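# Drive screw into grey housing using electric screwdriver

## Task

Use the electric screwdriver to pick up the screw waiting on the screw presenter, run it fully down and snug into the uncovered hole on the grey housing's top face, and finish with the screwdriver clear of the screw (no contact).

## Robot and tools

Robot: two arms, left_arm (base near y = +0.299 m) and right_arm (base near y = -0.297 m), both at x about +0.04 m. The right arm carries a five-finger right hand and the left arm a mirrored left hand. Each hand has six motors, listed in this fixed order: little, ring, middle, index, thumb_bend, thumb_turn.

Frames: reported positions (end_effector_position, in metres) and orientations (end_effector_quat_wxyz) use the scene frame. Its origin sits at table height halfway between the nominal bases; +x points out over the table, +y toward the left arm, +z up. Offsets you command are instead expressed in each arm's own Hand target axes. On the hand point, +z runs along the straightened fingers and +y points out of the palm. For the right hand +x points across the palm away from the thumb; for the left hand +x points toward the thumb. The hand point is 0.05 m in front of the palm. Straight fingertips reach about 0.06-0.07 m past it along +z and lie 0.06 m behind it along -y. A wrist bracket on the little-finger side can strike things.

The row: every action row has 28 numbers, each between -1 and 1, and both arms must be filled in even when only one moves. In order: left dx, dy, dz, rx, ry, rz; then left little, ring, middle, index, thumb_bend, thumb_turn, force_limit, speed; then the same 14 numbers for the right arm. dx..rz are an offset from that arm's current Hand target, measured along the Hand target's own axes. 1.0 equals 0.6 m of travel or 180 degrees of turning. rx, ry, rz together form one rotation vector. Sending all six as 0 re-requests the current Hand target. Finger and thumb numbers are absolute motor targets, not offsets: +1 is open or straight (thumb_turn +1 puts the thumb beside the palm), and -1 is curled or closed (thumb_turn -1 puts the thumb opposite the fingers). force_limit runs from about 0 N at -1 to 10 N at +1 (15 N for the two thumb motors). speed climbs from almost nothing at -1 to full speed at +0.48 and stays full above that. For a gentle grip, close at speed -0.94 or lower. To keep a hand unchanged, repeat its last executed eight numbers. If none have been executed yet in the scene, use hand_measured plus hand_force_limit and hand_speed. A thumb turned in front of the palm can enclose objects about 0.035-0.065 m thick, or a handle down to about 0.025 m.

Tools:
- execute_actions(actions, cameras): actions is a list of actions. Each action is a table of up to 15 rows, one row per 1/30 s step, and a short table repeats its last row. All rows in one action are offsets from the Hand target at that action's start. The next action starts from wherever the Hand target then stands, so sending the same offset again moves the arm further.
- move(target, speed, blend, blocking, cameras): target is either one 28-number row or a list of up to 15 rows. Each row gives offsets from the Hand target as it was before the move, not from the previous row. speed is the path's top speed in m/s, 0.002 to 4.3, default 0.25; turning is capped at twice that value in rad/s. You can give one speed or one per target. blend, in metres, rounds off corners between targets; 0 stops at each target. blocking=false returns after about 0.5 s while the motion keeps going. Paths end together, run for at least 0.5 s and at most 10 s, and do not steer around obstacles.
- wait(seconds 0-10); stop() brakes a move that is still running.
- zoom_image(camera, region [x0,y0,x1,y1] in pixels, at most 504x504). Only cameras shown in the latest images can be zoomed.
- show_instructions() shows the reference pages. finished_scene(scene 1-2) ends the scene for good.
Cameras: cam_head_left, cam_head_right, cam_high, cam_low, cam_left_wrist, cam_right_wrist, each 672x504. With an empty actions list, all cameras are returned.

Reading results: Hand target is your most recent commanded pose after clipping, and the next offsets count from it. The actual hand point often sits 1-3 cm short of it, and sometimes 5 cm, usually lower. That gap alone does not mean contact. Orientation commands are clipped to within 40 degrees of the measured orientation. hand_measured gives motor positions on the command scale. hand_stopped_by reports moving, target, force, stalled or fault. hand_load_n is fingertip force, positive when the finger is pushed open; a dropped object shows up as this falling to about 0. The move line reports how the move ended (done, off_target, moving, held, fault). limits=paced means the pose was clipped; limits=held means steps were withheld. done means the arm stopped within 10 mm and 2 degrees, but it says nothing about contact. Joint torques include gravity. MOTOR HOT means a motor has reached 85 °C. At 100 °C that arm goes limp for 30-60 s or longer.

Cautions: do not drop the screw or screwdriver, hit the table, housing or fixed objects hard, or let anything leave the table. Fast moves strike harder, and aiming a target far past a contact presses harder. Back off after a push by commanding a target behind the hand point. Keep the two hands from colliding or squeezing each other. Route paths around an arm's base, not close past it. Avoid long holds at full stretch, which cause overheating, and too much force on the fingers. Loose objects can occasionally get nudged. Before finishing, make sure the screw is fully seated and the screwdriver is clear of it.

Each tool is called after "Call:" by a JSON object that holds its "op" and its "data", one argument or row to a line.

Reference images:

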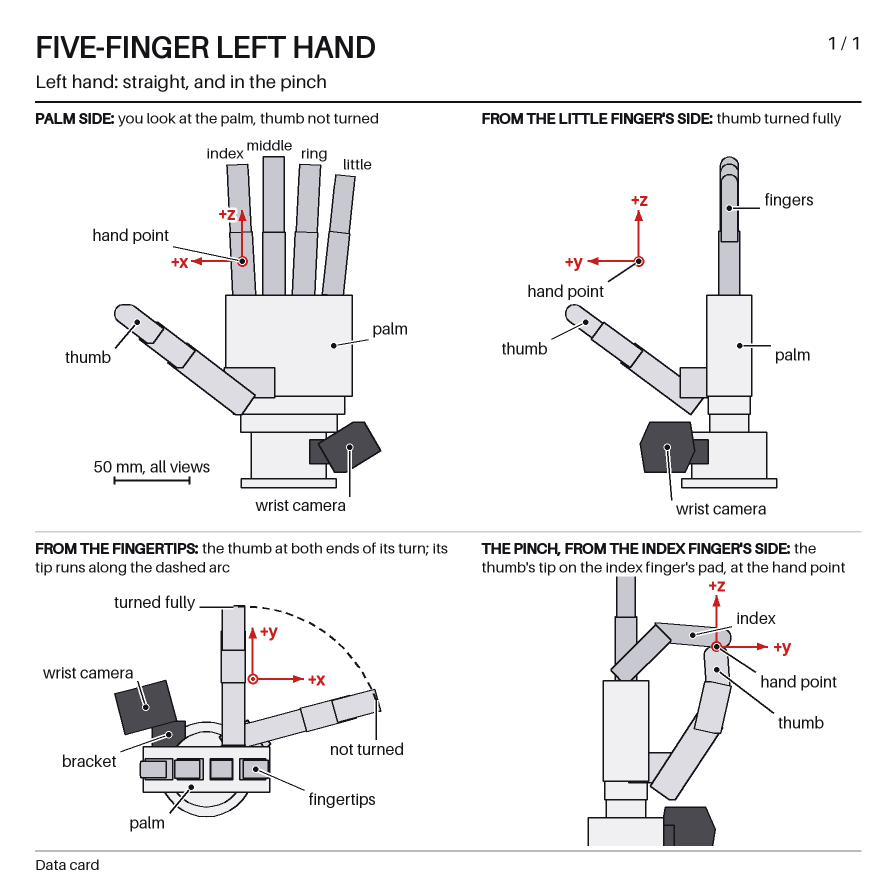

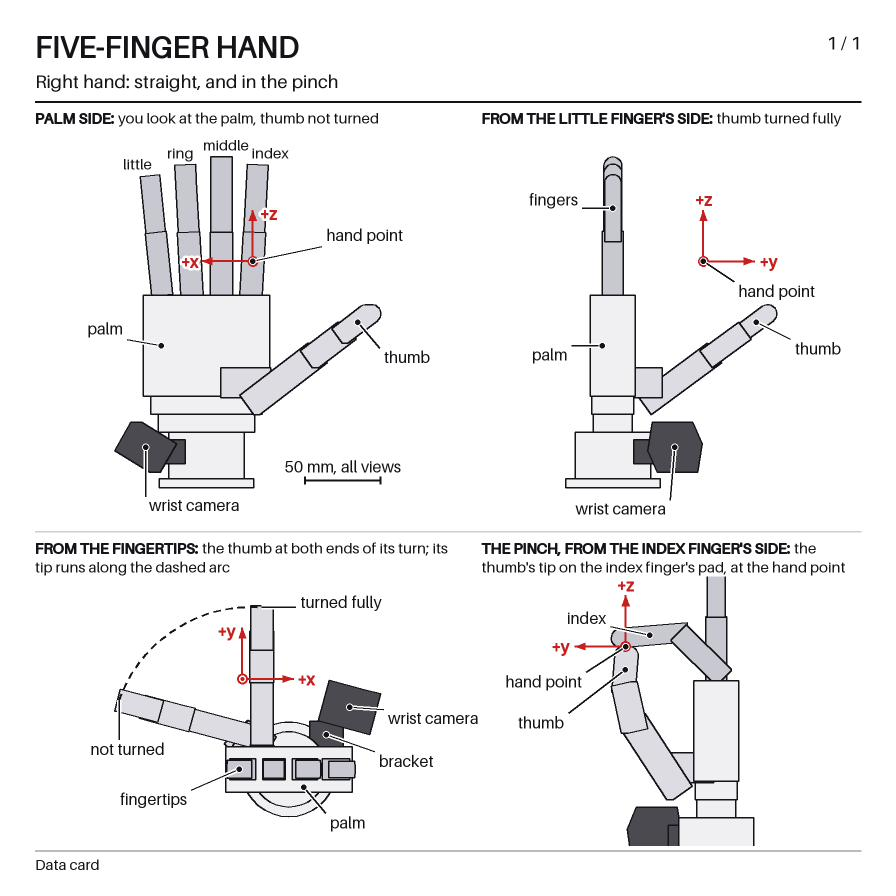

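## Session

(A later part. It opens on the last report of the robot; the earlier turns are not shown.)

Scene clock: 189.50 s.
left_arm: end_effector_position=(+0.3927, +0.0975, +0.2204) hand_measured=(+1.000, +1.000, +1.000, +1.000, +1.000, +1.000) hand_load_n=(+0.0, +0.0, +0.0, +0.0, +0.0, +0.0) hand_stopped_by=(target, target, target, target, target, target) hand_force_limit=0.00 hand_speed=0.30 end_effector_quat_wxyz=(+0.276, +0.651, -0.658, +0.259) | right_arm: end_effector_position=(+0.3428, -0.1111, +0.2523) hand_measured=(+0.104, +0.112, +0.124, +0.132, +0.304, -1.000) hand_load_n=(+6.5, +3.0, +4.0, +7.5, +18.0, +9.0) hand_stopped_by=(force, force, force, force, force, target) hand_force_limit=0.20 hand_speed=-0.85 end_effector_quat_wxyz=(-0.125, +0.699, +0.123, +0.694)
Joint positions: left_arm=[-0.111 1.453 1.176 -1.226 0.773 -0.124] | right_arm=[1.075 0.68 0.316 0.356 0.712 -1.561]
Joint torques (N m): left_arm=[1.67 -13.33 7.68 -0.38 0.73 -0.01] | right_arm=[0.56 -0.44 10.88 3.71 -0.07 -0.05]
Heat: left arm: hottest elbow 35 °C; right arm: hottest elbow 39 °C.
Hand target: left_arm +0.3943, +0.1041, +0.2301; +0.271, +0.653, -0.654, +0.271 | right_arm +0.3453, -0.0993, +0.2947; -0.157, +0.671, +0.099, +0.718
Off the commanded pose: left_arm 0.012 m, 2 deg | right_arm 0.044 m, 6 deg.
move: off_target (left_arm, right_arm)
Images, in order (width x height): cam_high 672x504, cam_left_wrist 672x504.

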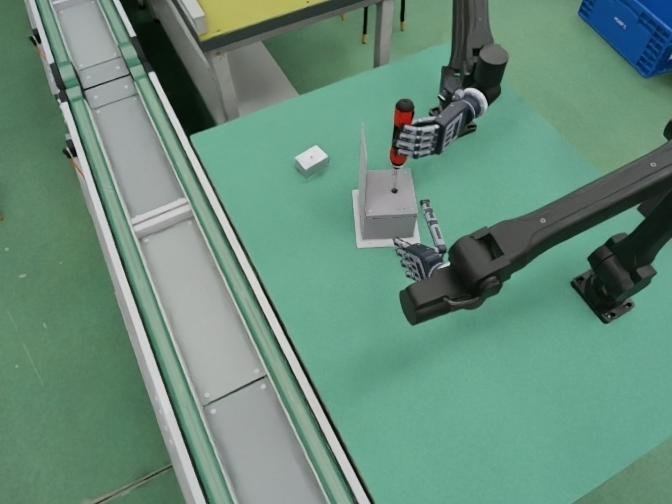

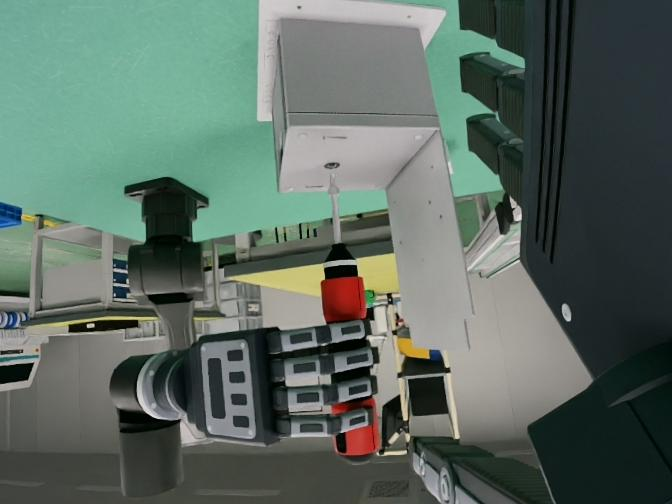

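Call:
{"op": "wait", "data": {
  "seconds": 0.1,
  "cameras": ["cam_head_left","cam_head_right","cam_low"]
}}

Call:
{"op": "zoom_image", "data": {
  "camera": "cam_head_left",
  "region": [430, 130, 560, 300]
}}

Call:
{"op": "zoom_image", "data": {
  "camera": "cam_head_right",
  "region": [400, 130, 560, 300]
}}

Scene clock: 191.00 s.
left_arm: end_effector_position=(+0.3927, +0.0975, +0.2204) hand_measured=(+1.000, +1.000, +1.000, +1.000, +1.000, +1.000) hand_load_n=(-0.5, +0.0, +0.0, +0.0, +0.0, +0.0) hand_stopped_by=(target, target, target, target, target, target) hand_force_limit=0.00 hand_speed=0.30 end_effector_quat_wxyz=(+0.276, +0.651, -0.658, +0.259) | right_arm: end_effector_position=(+0.3428, -0.1111, +0.2523) hand_measured=(+0.104, +0.112, +0.124, +0.132, +0.304, -1.000) hand_load_n=(+6.5, +3.0, +4.0, +7.5, +18.0, +9.0) hand_stopped_by=(force, force, force, force, force, target) hand_force_limit=0.20 hand_speed=-0.85 end_effector_quat_wxyz=(-0.125, +0.699, +0.123, +0.694)
Joint positions: left_arm=[-0.111 1.453 1.176 -1.226 0.773 -0.124] | right_arm=[1.075 0.68 0.316 0.356 0.712 -1.561]
Joint torques (N m): left_arm=[1.44 -13.39 7.61 -0.29 0.73 -0.03] | right_arm=[0.62 -0.5 10.88 3.73 -0.07 -0.05]
Heat: left arm: hottest elbow 35 °C; right arm: hottest elbow 39 °C.
Hand target: left_arm +0.3943, +0.1041, +0.2301; +0.271, +0.653, -0.654, +0.271 | right_arm +0.3453, -0.0993, +0.2947; -0.157, +0.671, +0.099, +0.718
Off the commanded pose: left_arm 0.012 m, 2 deg | right_arm 0.044 m, 6 deg.
wait: 0.10 s; at rest from the start
Images, in order (width x height): cam_head_left 672x504, cam_head_right 672x504, cam_low 672x504.

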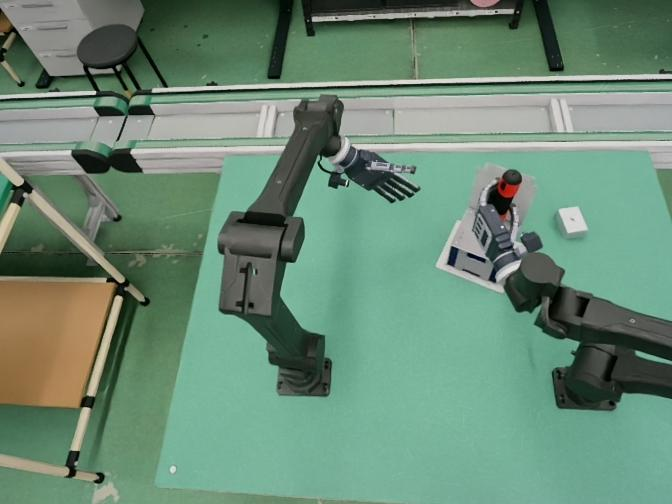

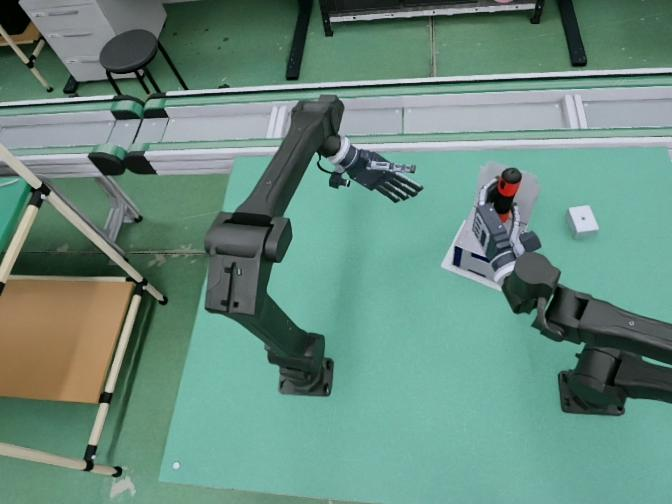

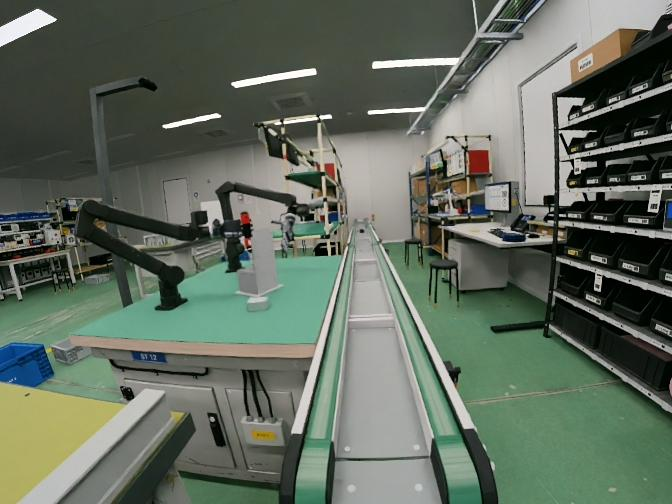

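Scaled by 2.965.

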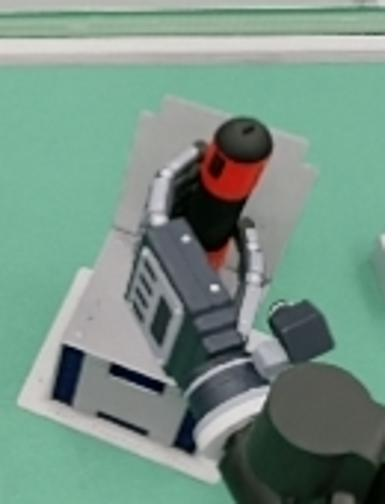

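Scaled by 2.965.

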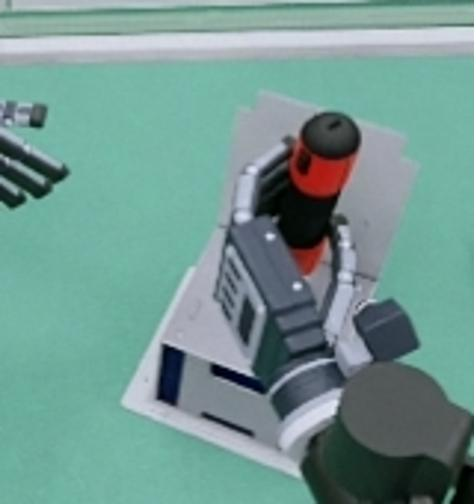

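Call:
{"op": "move", "data": {
  "target": [
    [0,0,0,0,0,0,1,1,1,1,1,1,0,0.3,0.0218,0.0188,-0.006,-0.0014,0.0103,0.0267,-0.2,-0.2,-0.2,-0.2,0.05,-1,0.2,-0.85],
    [0,0,0,0,0,0,1,1,1,1,1,1,0,0.3,0.002,0.0205,-0.0068,-0.0014,0.0103,0.0267,-0.2,-0.2,-0.2,-0.2,0.05,-1,0.2,-0.85]
  ],
  "speed": 0.08,
  "cameras": ["cam_head_left","cam_high","cam_left_wrist"]
}}

Call:
{"op": "zoom_image", "data": {
  "camera": "cam_left_wrist",
  "region": [270, 120, 430, 280]
}}

Call:
{"op": "zoom_image", "data": {
  "camera": "cam_high",
  "region": [370, 150, 420, 210]
}}

Call:
{"op": "zoom_image", "data": {
  "camera": "cam_head_left",
  "region": [430, 130, 560, 300]
}}

Scene clock: 194.97 s.
left_arm: end_effector_position=(+0.3927, +0.0975, +0.2204) hand_measured=(+1.000, +1.000, +1.000, +1.000, +1.000, +1.000) hand_load_n=(+0.0, +0.0, +0.0, +0.0, +0.0, +0.0) hand_stopped_by=(target, target, target, target, target, target) hand_force_limit=0.00 hand_speed=0.30 end_effector_quat_wxyz=(+0.276, +0.651, -0.658, +0.259) | right_arm: end_effector_position=(+0.3395, -0.1105, +0.2654) hand_measured=(+0.104, +0.112, +0.124, +0.132, +0.304, -1.000) hand_load_n=(+6.5, +3.0, +4.0, +7.5, +18.0, +9.0) hand_stopped_by=(force, force, force, force, force, target) hand_force_limit=0.20 hand_speed=-0.85 end_effector_quat_wxyz=(-0.171, +0.686, +0.091, +0.701)
Joint positions: left_arm=[-0.111 1.453 1.176 -1.226 0.773 -0.124] | right_arm=[1.072 0.631 0.316 0.37 0.689 -1.5]
Joint torques (N m): left_arm=[1.38 -13.57 7.65 -0.31 0.76 -0.02] | right_arm=[-1.79 -0.03 9.26 3.74 -0.13 -0.03]
Heat: left arm: hottest shoulder 34 °C; right arm: hottest elbow 39 °C.
Hand target: left_arm +0.3943, +0.1041, +0.2301; +0.271, +0.653, -0.654, +0.271 | right_arm +0.3459, -0.1123, +0.2947; -0.187, +0.663, +0.066, +0.722
Off the commanded pose: left_arm 0.012 m, 2 deg | right_arm 0.030 m, 5 deg.
move: off_target (left_arm, right_arm)
Images, in order (width x height): cam_head_left 672x504, cam_high 672x504, cam_left_wrist 672x504.

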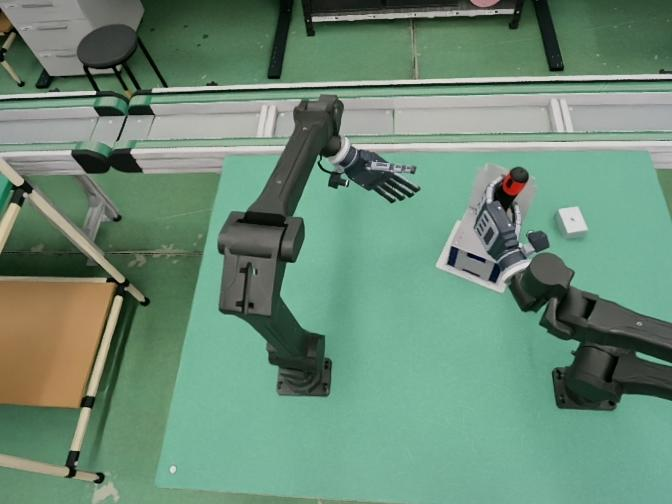

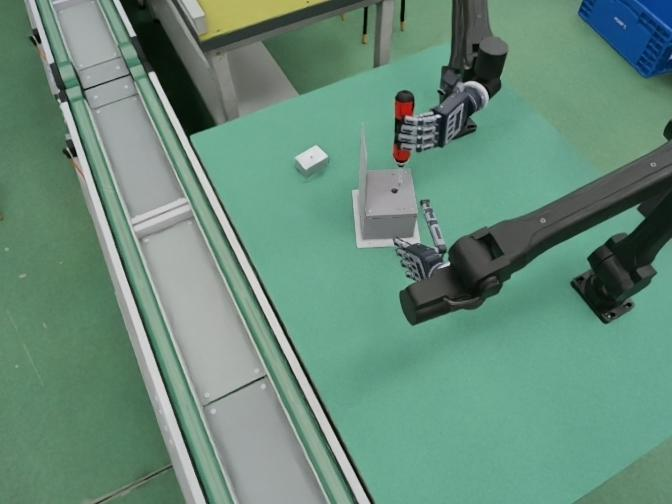

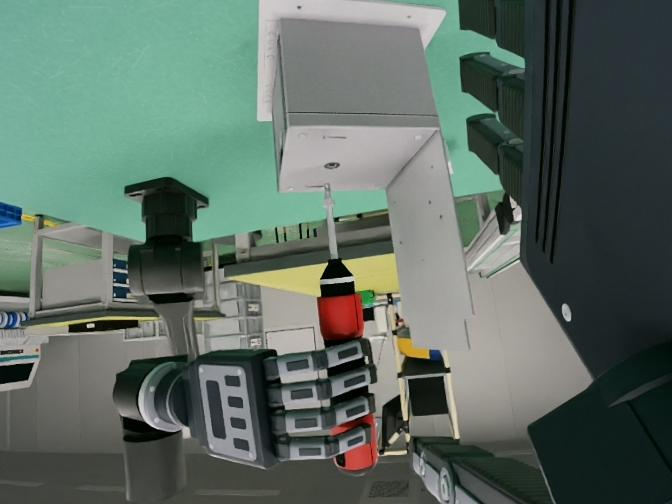

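Scaled by 3.150.

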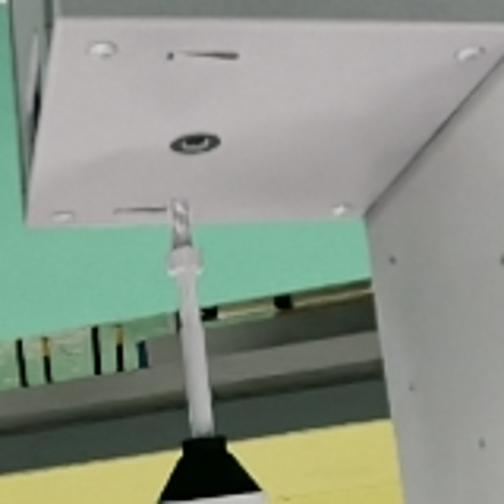

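Scaled by 8.400.

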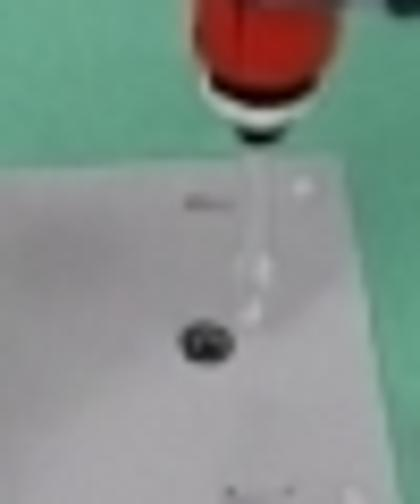

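Scaled by 2.965.

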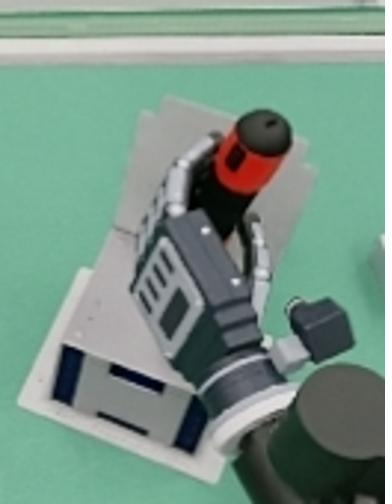

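Call:
{"op": "move", "data": {
  "target": [
    [0,0,0,0,0,0,1,1,1,1,1,1,0,0.3,0.009,0.0248,-0.0012,0,0,0,-0.2,-0.2,-0.2,-0.2,0.05,-1,0.2,-0.85],
    [0,0,0,0,0,0,1,1,1,1,1,1,0,0.3,-0.0155,0.0287,-0.0038,0,0,0,-0.2,-0.2,-0.2,-0.2,0.05,-1,0.2,-0.85]
  ],
  "speed": 0.08,
  "cameras": ["cam_head_left","cam_high","cam_left_wrist"]
}}

Call:
{"op": "zoom_image", "data": {
  "camera": "cam_left_wrist",
  "region": [270, 120, 430, 280]
}}

Call:
{"op": "zoom_image", "data": {
  "camera": "cam_high",
  "region": [370, 150, 420, 210]
}}

Scene clock: 198.80 s.
left_arm: end_effector_position=(+0.3927, +0.0975, +0.2204) hand_measured=(+1.000, +1.000, +1.000, +1.000, +1.000, +1.000) hand_load_n=(+0.0, +0.0, +0.0, +0.0, +0.0, +0.0) hand_stopped_by=(target, target, target, target, target, target) hand_force_limit=0.00 hand_speed=0.30 end_effector_quat_wxyz=(+0.276, +0.651, -0.658, +0.259) | right_arm: end_effector_position=(+0.3453, -0.1244, +0.2550) hand_measured=(+0.104, +0.112, +0.124, +0.132, +0.304, -1.000) hand_load_n=(+6.5, +3.0, +4.0, +7.5, +18.0, +9.0) hand_stopped_by=(force, force, force, force, force, target) hand_force_limit=0.20 hand_speed=-0.85 end_effector_quat_wxyz=(-0.172, +0.687, +0.089, +0.701)
Joint positions: left_arm=[-0.111 1.453 1.176 -1.226 0.773 -0.124] | right_arm=[1.008 0.6 0.282 0.369 0.626 -1.489]
Joint torques (N m): left_arm=[1.61 -13.45 7.61 -0.31 0.74 -0.02] | right_arm=[-1.73 0.03 8.87 3.84 -0.11 -0.04]
Heat: left arm: hottest shoulder 34 °C; right arm: hottest elbow 39 °C.
Hand target: left_arm +0.3943, +0.1041, +0.2301; +0.271, +0.653, -0.654, +0.271 | right_arm +0.3504, -0.1273, +0.2827; -0.187, +0.663, +0.066, +0.722
Off the commanded pose: left_arm 0.012 m, 2 deg | right_arm 0.028 m, 5 deg.
move: off_target (left_arm, right_arm)
Images, in order (width x height): cam_head_left 672x504, cam_high 672x504, cam_left_wrist 672x504.

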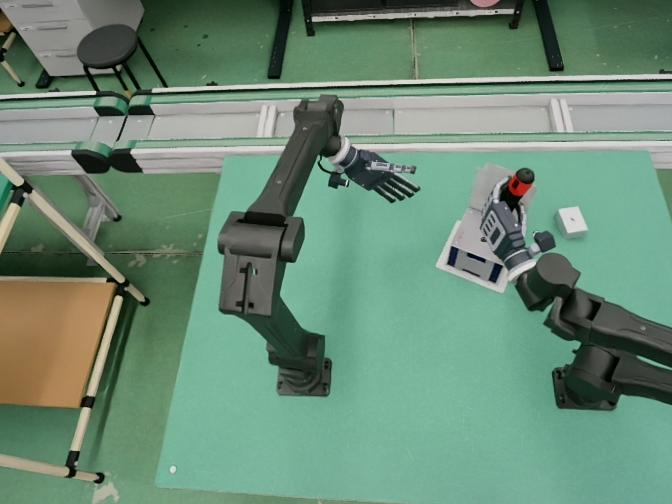

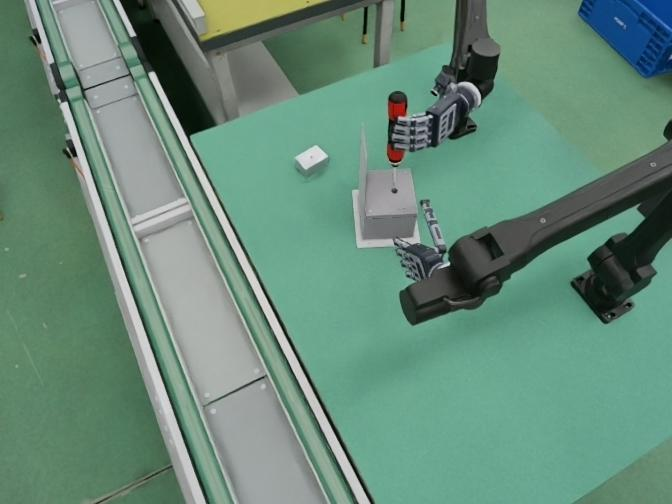

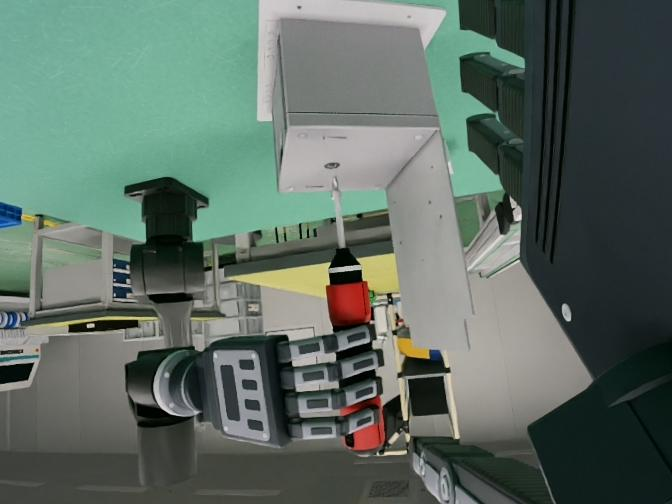

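Scaled by 3.150.

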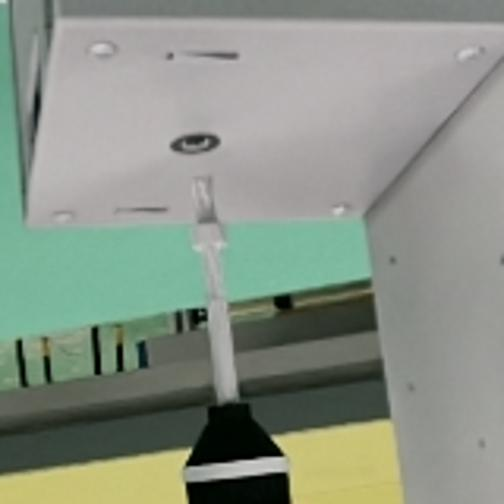

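Scaled by 8.400.

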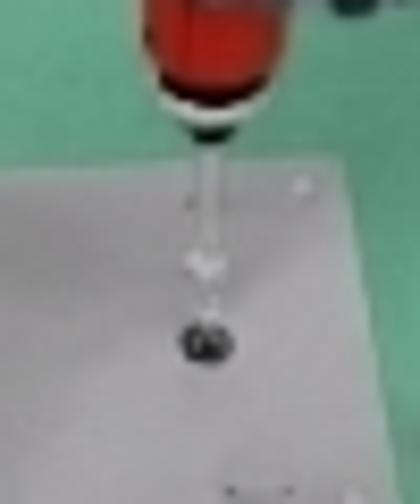

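Call:
{"op": "move", "data": {
  "target": [0,0,0,0,0,0,1,1,1,1,1,1,0,0.3,-0.0187,0.007,-0.0055,0,0,0,-0.2,-0.2,-0.2,-0.2,0.05,-1,0.2,-0.85],
  "speed": 0.05,
  "cameras": ["cam_high","cam_left_wrist"]
}}

Call:
{"op": "zoom_image", "data": {
  "camera": "cam_left_wrist",
  "region": [290, 130, 380, 220]
}}

Call:
{"op": "zoom_image", "data": {
  "camera": "cam_high",
  "region": [370, 150, 420, 210]
}}

Scene clock: 201.37 s.
left_arm: end_effector_position=(+0.3927, +0.0975, +0.2204) hand_measured=(+1.000, +1.000, +1.000, +1.000, +1.000, +1.000) hand_load_n=(+0.0, +0.0, +0.0, +0.0, +0.0, +0.0) hand_stopped_by=(target, target, target, target, target, target) hand_force_limit=0.00 hand_speed=0.30 end_effector_quat_wxyz=(+0.276, +0.651, -0.658, +0.259) | right_arm: end_effector_position=(+0.3438, -0.1273, +0.2457) hand_measured=(+0.104, +0.112, +0.124, +0.132, +0.304, -1.000) hand_load_n=(+6.5, +3.0, +3.5, +7.5, +18.0, +9.0) hand_stopped_by=(force, force, force, force, force, target) hand_force_limit=0.20 hand_speed=-0.85 end_effector_quat_wxyz=(-0.174, +0.685, +0.088, +0.702)
Joint positions: left_arm=[-0.111 1.453 1.176 -1.226 0.773 -0.124] | right_arm=[1.005 0.6 0.253 0.404 0.621 -1.487]
Joint torques (N m): left_arm=[1.2 -13.86 7.58 -0.25 0.76 -0.01] | right_arm=[-1.73 0.44 8.64 3.82 -0.13 -0.04]
Heat: left arm: hottest shoulder 34 °C; right arm: hottest elbow 39 °C.
Hand target: left_arm +0.3943, +0.1041, +0.2301; +0.271, +0.653, -0.654, +0.271 | right_arm +0.3494, -0.1303, +0.2707; -0.187, +0.663, +0.066, +0.722
Off the commanded pose: left_arm 0.012 m, 2 deg | right_arm 0.026 m, 4 deg.
move: off_target (left_arm, right_arm)
Images, in order (width x height): cam_high 672x504, cam_left_wrist 672x504.

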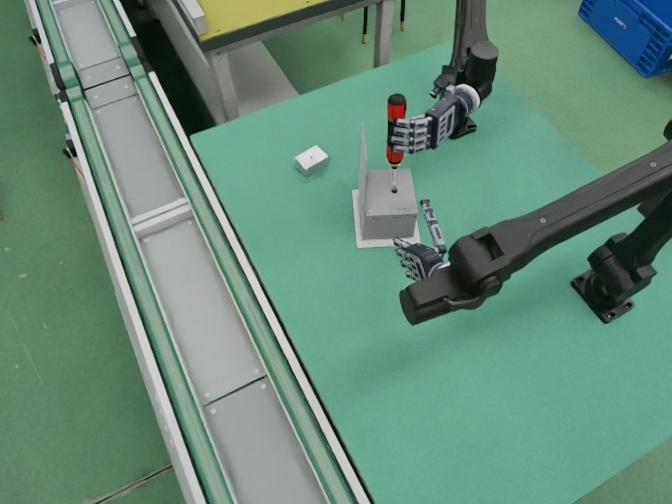

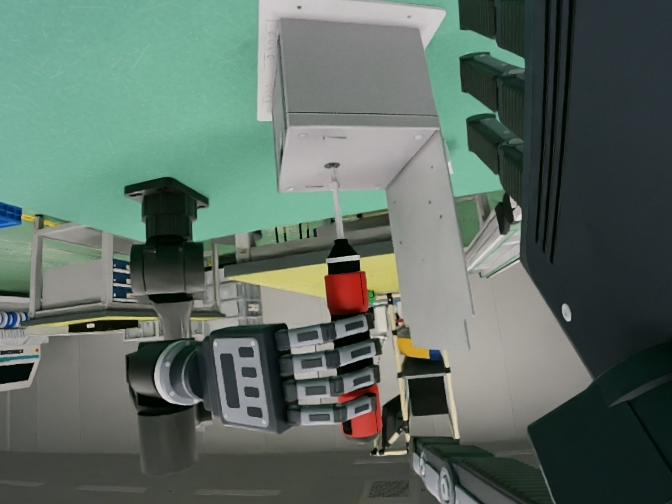

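Scaled by 5.600.

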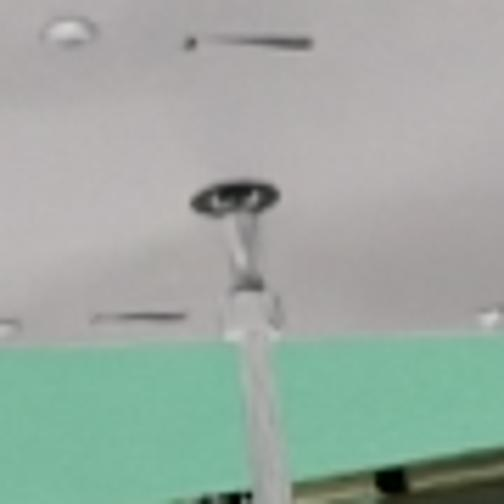

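Scaled by 8.400.

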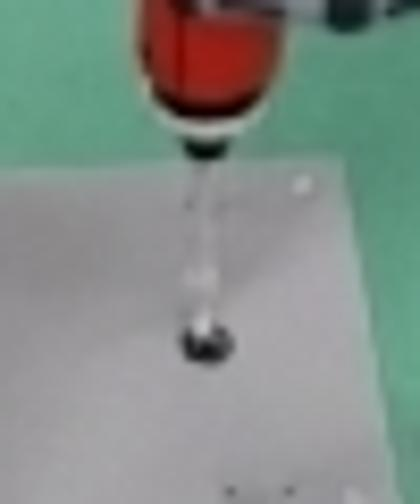

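Call:
{"op": "move", "data": {
  "target": [0,0,0,0,0,0,1,1,1,1,1,1,0,0.3,-0.013,0.0008,-0.0047,0,0,0,-0.2,-0.2,-0.2,-0.2,0.05,-1,0.2,-0.85],
  "speed": 0.04,
  "cameras": ["cam_high","cam_left_wrist"]
}}

Call:
{"op": "zoom_image", "data": {
  "camera": "cam_left_wrist",
  "region": [290, 130, 380, 220]
}}

Call:
{"op": "zoom_image", "data": {
  "camera": "cam_high",
  "region": [370, 150, 420, 210]
}}

Scene clock: 204.37 s.
left_arm: end_effector_position=(+0.3927, +0.0975, +0.2204) hand_measured=(+1.000, +1.000, +1.000, +1.000, +1.000, +1.000) hand_load_n=(+0.0, +0.0, +0.0, +0.0, +0.0, +0.0) hand_stopped_by=(target, target, target, target, target, target) hand_force_limit=0.00 hand_speed=0.30 end_effector_quat_wxyz=(+0.276, +0.651, -0.658, +0.259) | right_arm: end_effector_position=(+0.3436, -0.1282, +0.2435) hand_measured=(+0.104, +0.112, +0.124, +0.132, +0.304, -1.000) hand_load_n=(+7.0, +3.0, +3.5, +7.5, +18.0, +9.0) hand_stopped_by=(force, force, force, force, force, target) hand_force_limit=0.20 hand_speed=-0.85 end_effector_quat_wxyz=(-0.178, +0.681, +0.083, +0.706)
Joint positions: left_arm=[-0.111 1.453 1.176 -1.226 0.773 -0.124] | right_arm=[1.005 0.608 0.239 0.442 0.624 -1.487]
Joint torques (N m): left_arm=[1.61 -13.57 7.61 -0.29 0.76 -0.04] | right_arm=[-0.97 0.79 8.17 3.55 0.07 -0.05]
Heat: left arm: hottest shoulder 34 °C; right arm: hottest elbow 39 °C.
Hand target: left_arm +0.3943, +0.1041, +0.2301; +0.271, +0.653, -0.654, +0.271 | right_arm +0.3473, -0.1303, +0.2627; -0.187, +0.663, +0.066, +0.722
Off the commanded pose: left_arm 0.012 m, 2 deg | right_arm 0.020 m, 3 deg.
move: off_target (left_arm, right_arm)
Images, in order (width x height): cam_high 672x504, cam_left_wrist 672x504.

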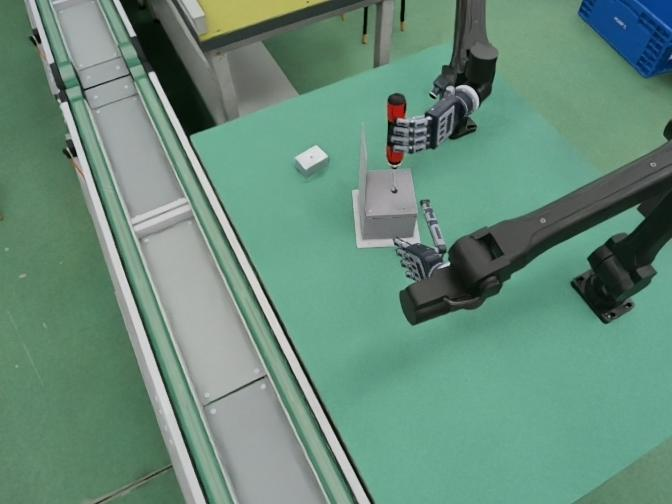

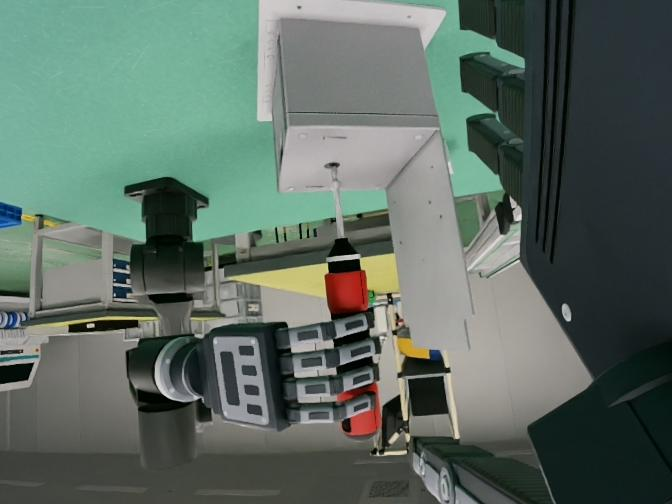

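Scaled by 5.600.

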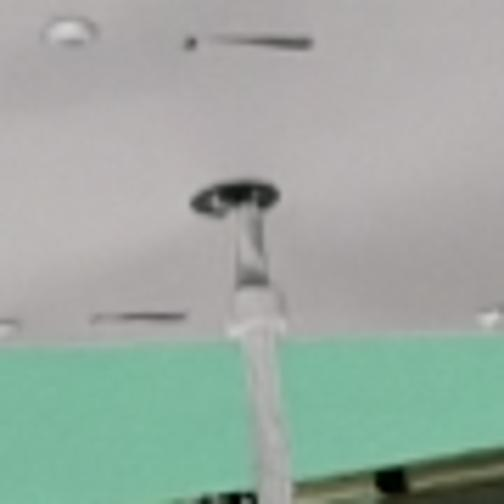

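Scaled by 8.400.

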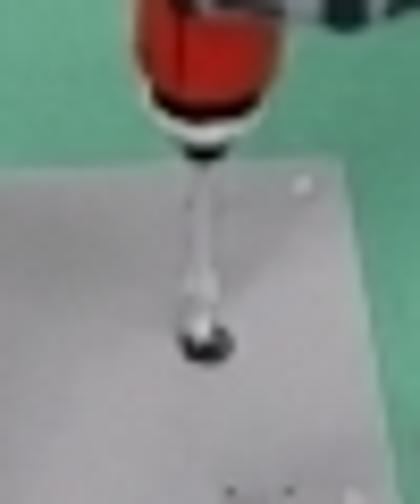

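Call:
{"op": "move", "data": {
  "target": [
    [0,0,0,0,0,0,1,1,1,1,1,1,0,0.3,0.0305,-0.0143,0.0108,0,0,0,-0.2,-0.2,-0.2,-0.2,0.05,-1,0.2,-0.85],
    [0,0,0,0,0,0,1,1,1,1,1,1,0,0.3,0.0152,-0.0065,0.0062,0,0,0,-0.2,-0.2,-0.2,-0.2,0.05,-1,0.2,-0.85]
  ],
  "speed": 0.06,
  "cameras": ["cam_high","cam_left_wrist"]
}}

Call:
{"op": "zoom_image", "data": {
  "camera": "cam_left_wrist",
  "region": [290, 130, 380, 220]
}}

Call:
{"op": "zoom_image", "data": {
  "camera": "cam_high",
  "region": [370, 150, 420, 210]
}}

Scene clock: 207.83 s.
left_arm: end_effector_position=(+0.3927, +0.0975, +0.2204) hand_measured=(+1.000, +1.000, +1.000, +1.000, +1.000, +1.000) hand_load_n=(+0.0, +0.0, +0.0, +0.0, +0.0, +0.0) hand_stopped_by=(target, target, target, target, target, target) hand_force_limit=0.00 hand_speed=0.30 end_effector_quat_wxyz=(+0.276, +0.651, -0.658, +0.259) | right_arm: end_effector_position=(+0.3438, -0.1301, +0.2430) hand_measured=(+0.104, +0.112, +0.124, +0.132, +0.304, -1.000) hand_load_n=(+6.5, +3.0, +4.0, +7.5, +18.0, +9.0) hand_stopped_by=(force, force, force, force, force, target) hand_force_limit=0.20 hand_speed=-0.85 end_effector_quat_wxyz=(-0.174, +0.682, +0.080, +0.706)
Joint positions: left_arm=[-0.111 1.453 1.176 -1.226 0.773 -0.124] | right_arm=[1.005 0.608 0.239 0.441 0.633 -1.487]
Joint torques (N m): left_arm=[1.32 -13.45 7.58 -0.32 0.74 0] | right_arm=[-0.56 0.73 9.99 2.62 -0.14 -0.06]
Heat: left arm: hottest shoulder 34 °C; right arm: hottest elbow 39 °C.
Hand target: left_arm +0.3943, +0.1041, +0.2301; +0.271, +0.653, -0.654, +0.271 | right_arm +0.3489, -0.1271, +0.2726; -0.187, +0.663, +0.066, +0.722
Off the commanded pose: left_arm 0.012 m, 2 deg | right_arm 0.030 m, 4 deg.
move: off_target (left_arm, right_arm)
Images, in order (width x height): cam_high 672x504, cam_left_wrist 672x504.

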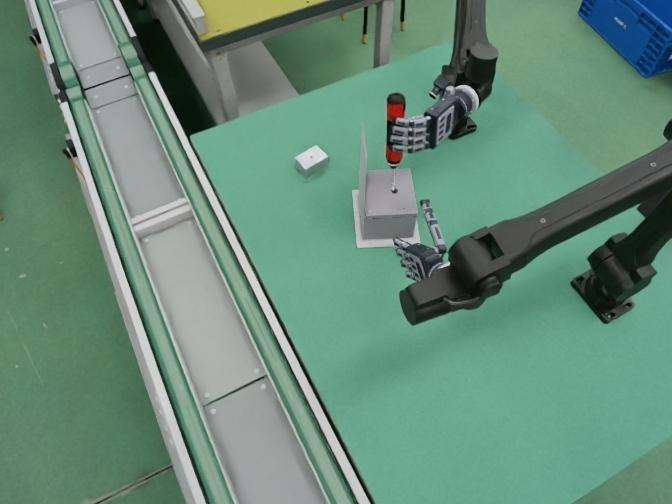

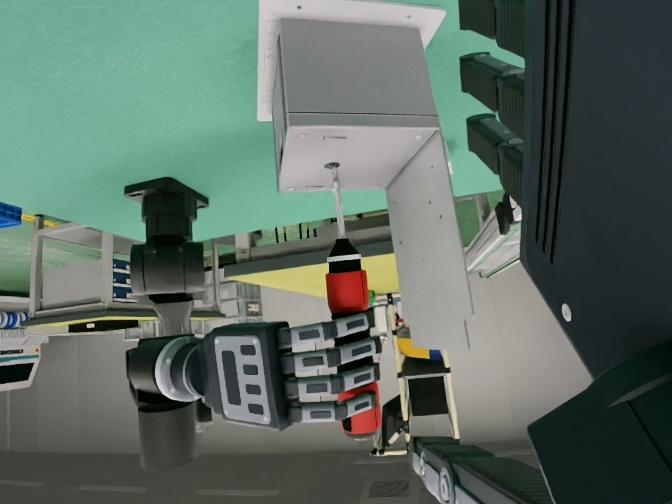

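Scaled by 5.600.

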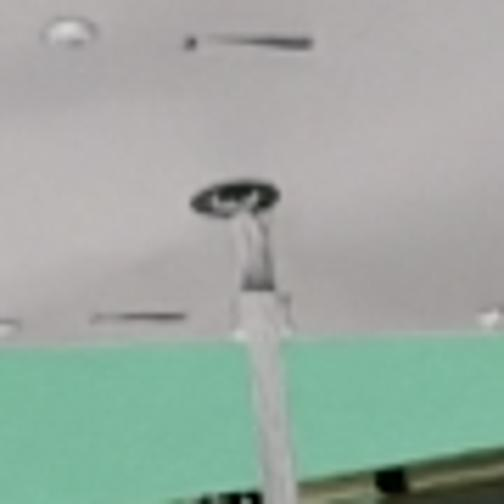

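Scaled by 8.400.

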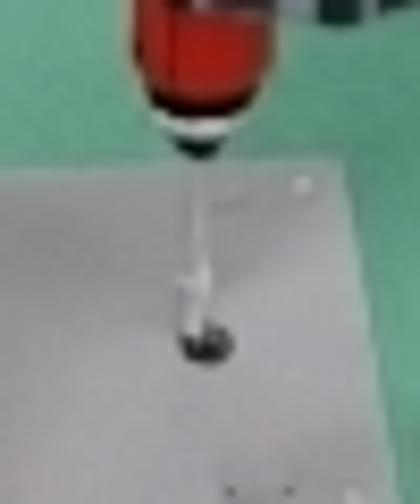

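Call:
{"op": "move", "data": {
  "target": [0,0,0,0,0,0,1,1,1,1,1,1,0,0.3,0.0567,-0.0118,0.0077,0,0,0,-0.2,-0.2,-0.2,-0.2,0.05,-1,0.2,-0.85],
  "speed": 0.08,
  "cameras": ["cam_high","cam_left_wrist"]
}}

Call:
{"op": "zoom_image", "data": {
  "camera": "cam_left_wrist",
  "region": [290, 130, 380, 220]
}}

Call:
{"op": "zoom_image", "data": {
  "camera": "cam_high",
  "region": [370, 150, 420, 210]
}}

Scene clock: 210.30 s.
left_arm: end_effector_position=(+0.3927, +0.0975, +0.2204) hand_measured=(+1.000, +1.000, +1.000, +1.000, +1.000, +1.000) hand_load_n=(+0.0, +0.0, +0.0, +0.0, +0.0, +0.0) hand_stopped_by=(target, target, target, target, target, target) hand_force_limit=0.00 hand_speed=0.30 end_effector_quat_wxyz=(+0.276, +0.651, -0.658, +0.259) | right_arm: end_effector_position=(+0.3430, -0.1328, +0.2507) hand_measured=(+0.104, +0.112, +0.124, +0.132, +0.304, -1.000) hand_load_n=(+6.5, +3.0, +3.5, +7.5, +18.0, +9.0) hand_stopped_by=(force, force, force, force, force, target) hand_force_limit=0.20 hand_speed=-0.85 end_effector_quat_wxyz=(-0.162, +0.693, +0.088, +0.697)
Joint positions: left_arm=[-0.111 1.453 1.176 -1.226 0.773 -0.124] | right_arm=[1.003 0.571 0.274 0.327 0.636 -1.487]
Joint torques (N m): left_arm=[1.67 -13.63 7.57 -0.39 0.75 -0.03] | right_arm=[0.03 -0.5 13.2 1.98 0.05 -0.07]
Heat: left arm: hottest shoulder 34 °C; right arm: hottest elbow 39 °C.
Hand target: left_arm +0.3943, +0.1041, +0.2301; +0.271, +0.653, -0.654, +0.271 | right_arm +0.3489, -0.1251, +0.3076; -0.187, +0.663, +0.066, +0.722
Off the commanded pose: left_arm 0.012 m, 2 deg | right_arm 0.058 m, 6 deg.
move: off_target (left_arm, right_arm)
Images, in order (width x height): cam_high 672x504, cam_left_wrist 672x504.

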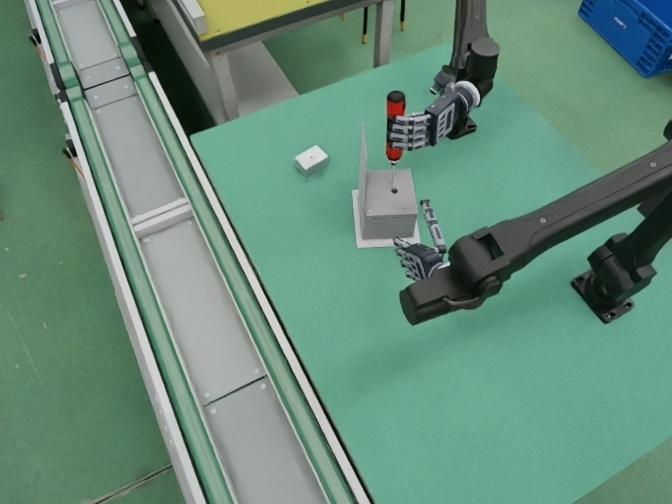

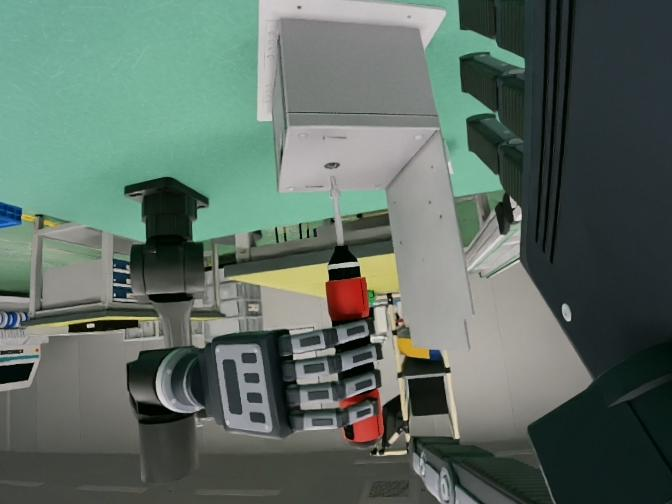

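Scaled by 5.600.

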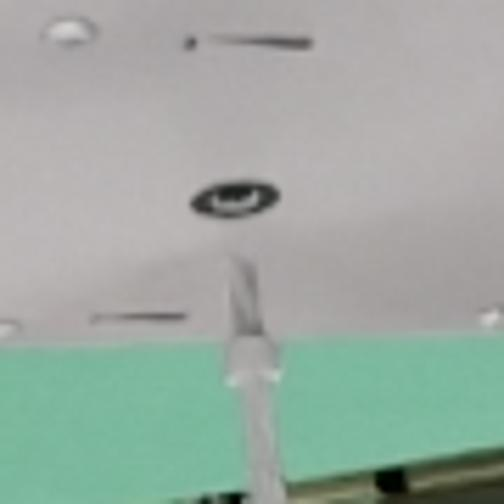

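Scaled by 8.400.

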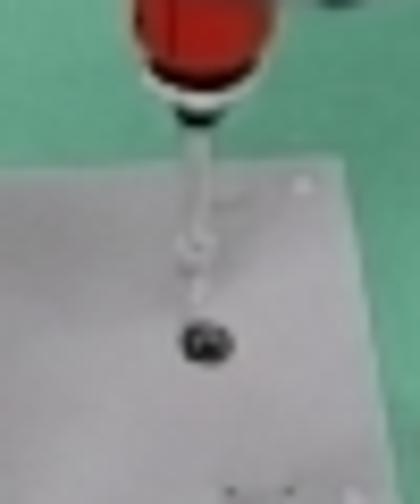

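Call:
{"op": "move", "data": {
  "target": [0,0,0,0,0,0,1,1,1,1,1,1,0,0.3,-0.0037,-0.0178,0.0084,0,0,0,-0.2,-0.2,-0.2,-0.2,0.05,-1,0.2,-0.85],
  "speed": 0.08,
  "cameras": ["cam_high","cam_left_wrist"]
}}

Call:
{"op": "zoom_image", "data": {
  "camera": "cam_left_wrist",
  "region": [290, 130, 380, 220]
}}

Call:
{"op": "zoom_image", "data": {
  "camera": "cam_high",
  "region": [370, 150, 420, 210]
}}

Scene clock: 213.03 s.
left_arm: end_effector_position=(+0.3927, +0.0975, +0.2204) hand_measured=(+1.000, +1.000, +1.000, +1.000, +1.000, +1.000) hand_load_n=(+0.0, +0.0, +0.0, +0.0, +0.0, +0.0) hand_stopped_by=(target, target, target, target, target, target) hand_force_limit=0.00 hand_speed=0.30 end_effector_quat_wxyz=(+0.276, +0.651, -0.658, +0.259) | right_arm: end_effector_position=(+0.3449, -0.1299, +0.2471) hand_measured=(+0.104, +0.112, +0.124, +0.132, +0.304, -1.000) hand_load_n=(+6.5, +3.0, +3.5, +7.0, +18.0, +9.0) hand_stopped_by=(force, force, force, force, force, target) hand_force_limit=0.20 hand_speed=-0.85 end_effector_quat_wxyz=(-0.149, +0.700, +0.088, +0.693)
Joint positions: left_arm=[-0.111 1.453 1.176 -1.226 0.773 -0.124] | right_arm=[1.014 0.608 0.286 0.327 0.664 -1.487]
Joint torques (N m): left_arm=[1.55 -13.39 7.64 -0.32 0.73 -0.02] | right_arm=[1.08 0.21 13.16 3.4 0.11 -0.1]
Heat: left arm: hottest shoulder 34 °C; right arm: hottest elbow 39 °C.
Hand target: left_arm +0.3943, +0.1041, +0.2301; +0.271, +0.653, -0.654, +0.271 | right_arm +0.3499, -0.1131, +0.3076; -0.187, +0.663, +0.066, +0.722
Off the commanded pose: left_arm 0.012 m, 2 deg | right_arm 0.063 m, 7 deg.
move: off_target (left_arm, right_arm)
Images, in order (width x height): cam_high 672x504, cam_left_wrist 672x504.

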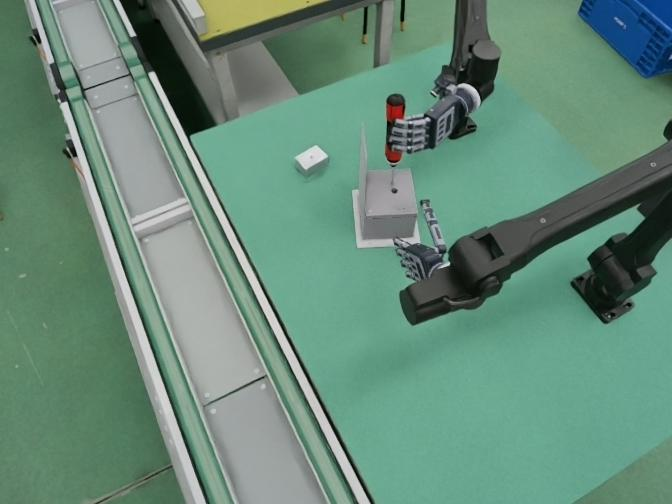

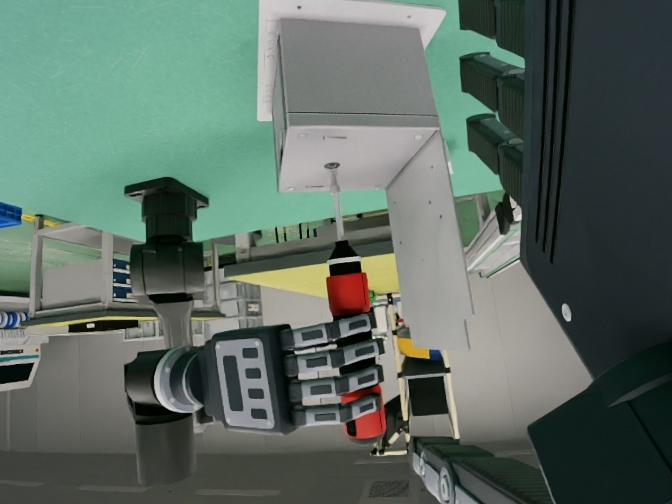

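Scaled by 5.600.

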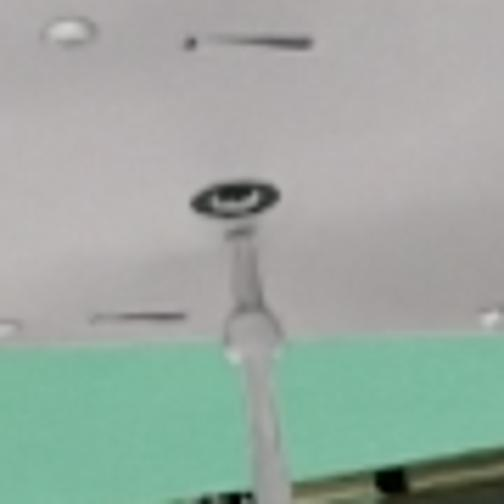

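Scaled by 8.400.

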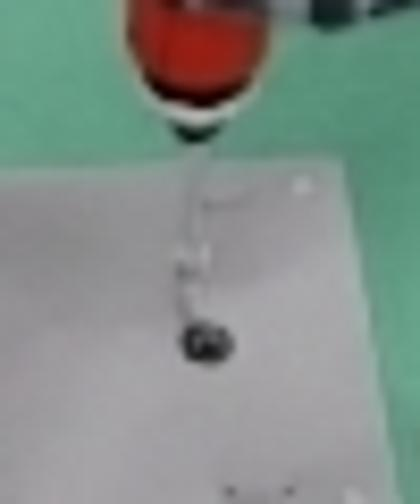

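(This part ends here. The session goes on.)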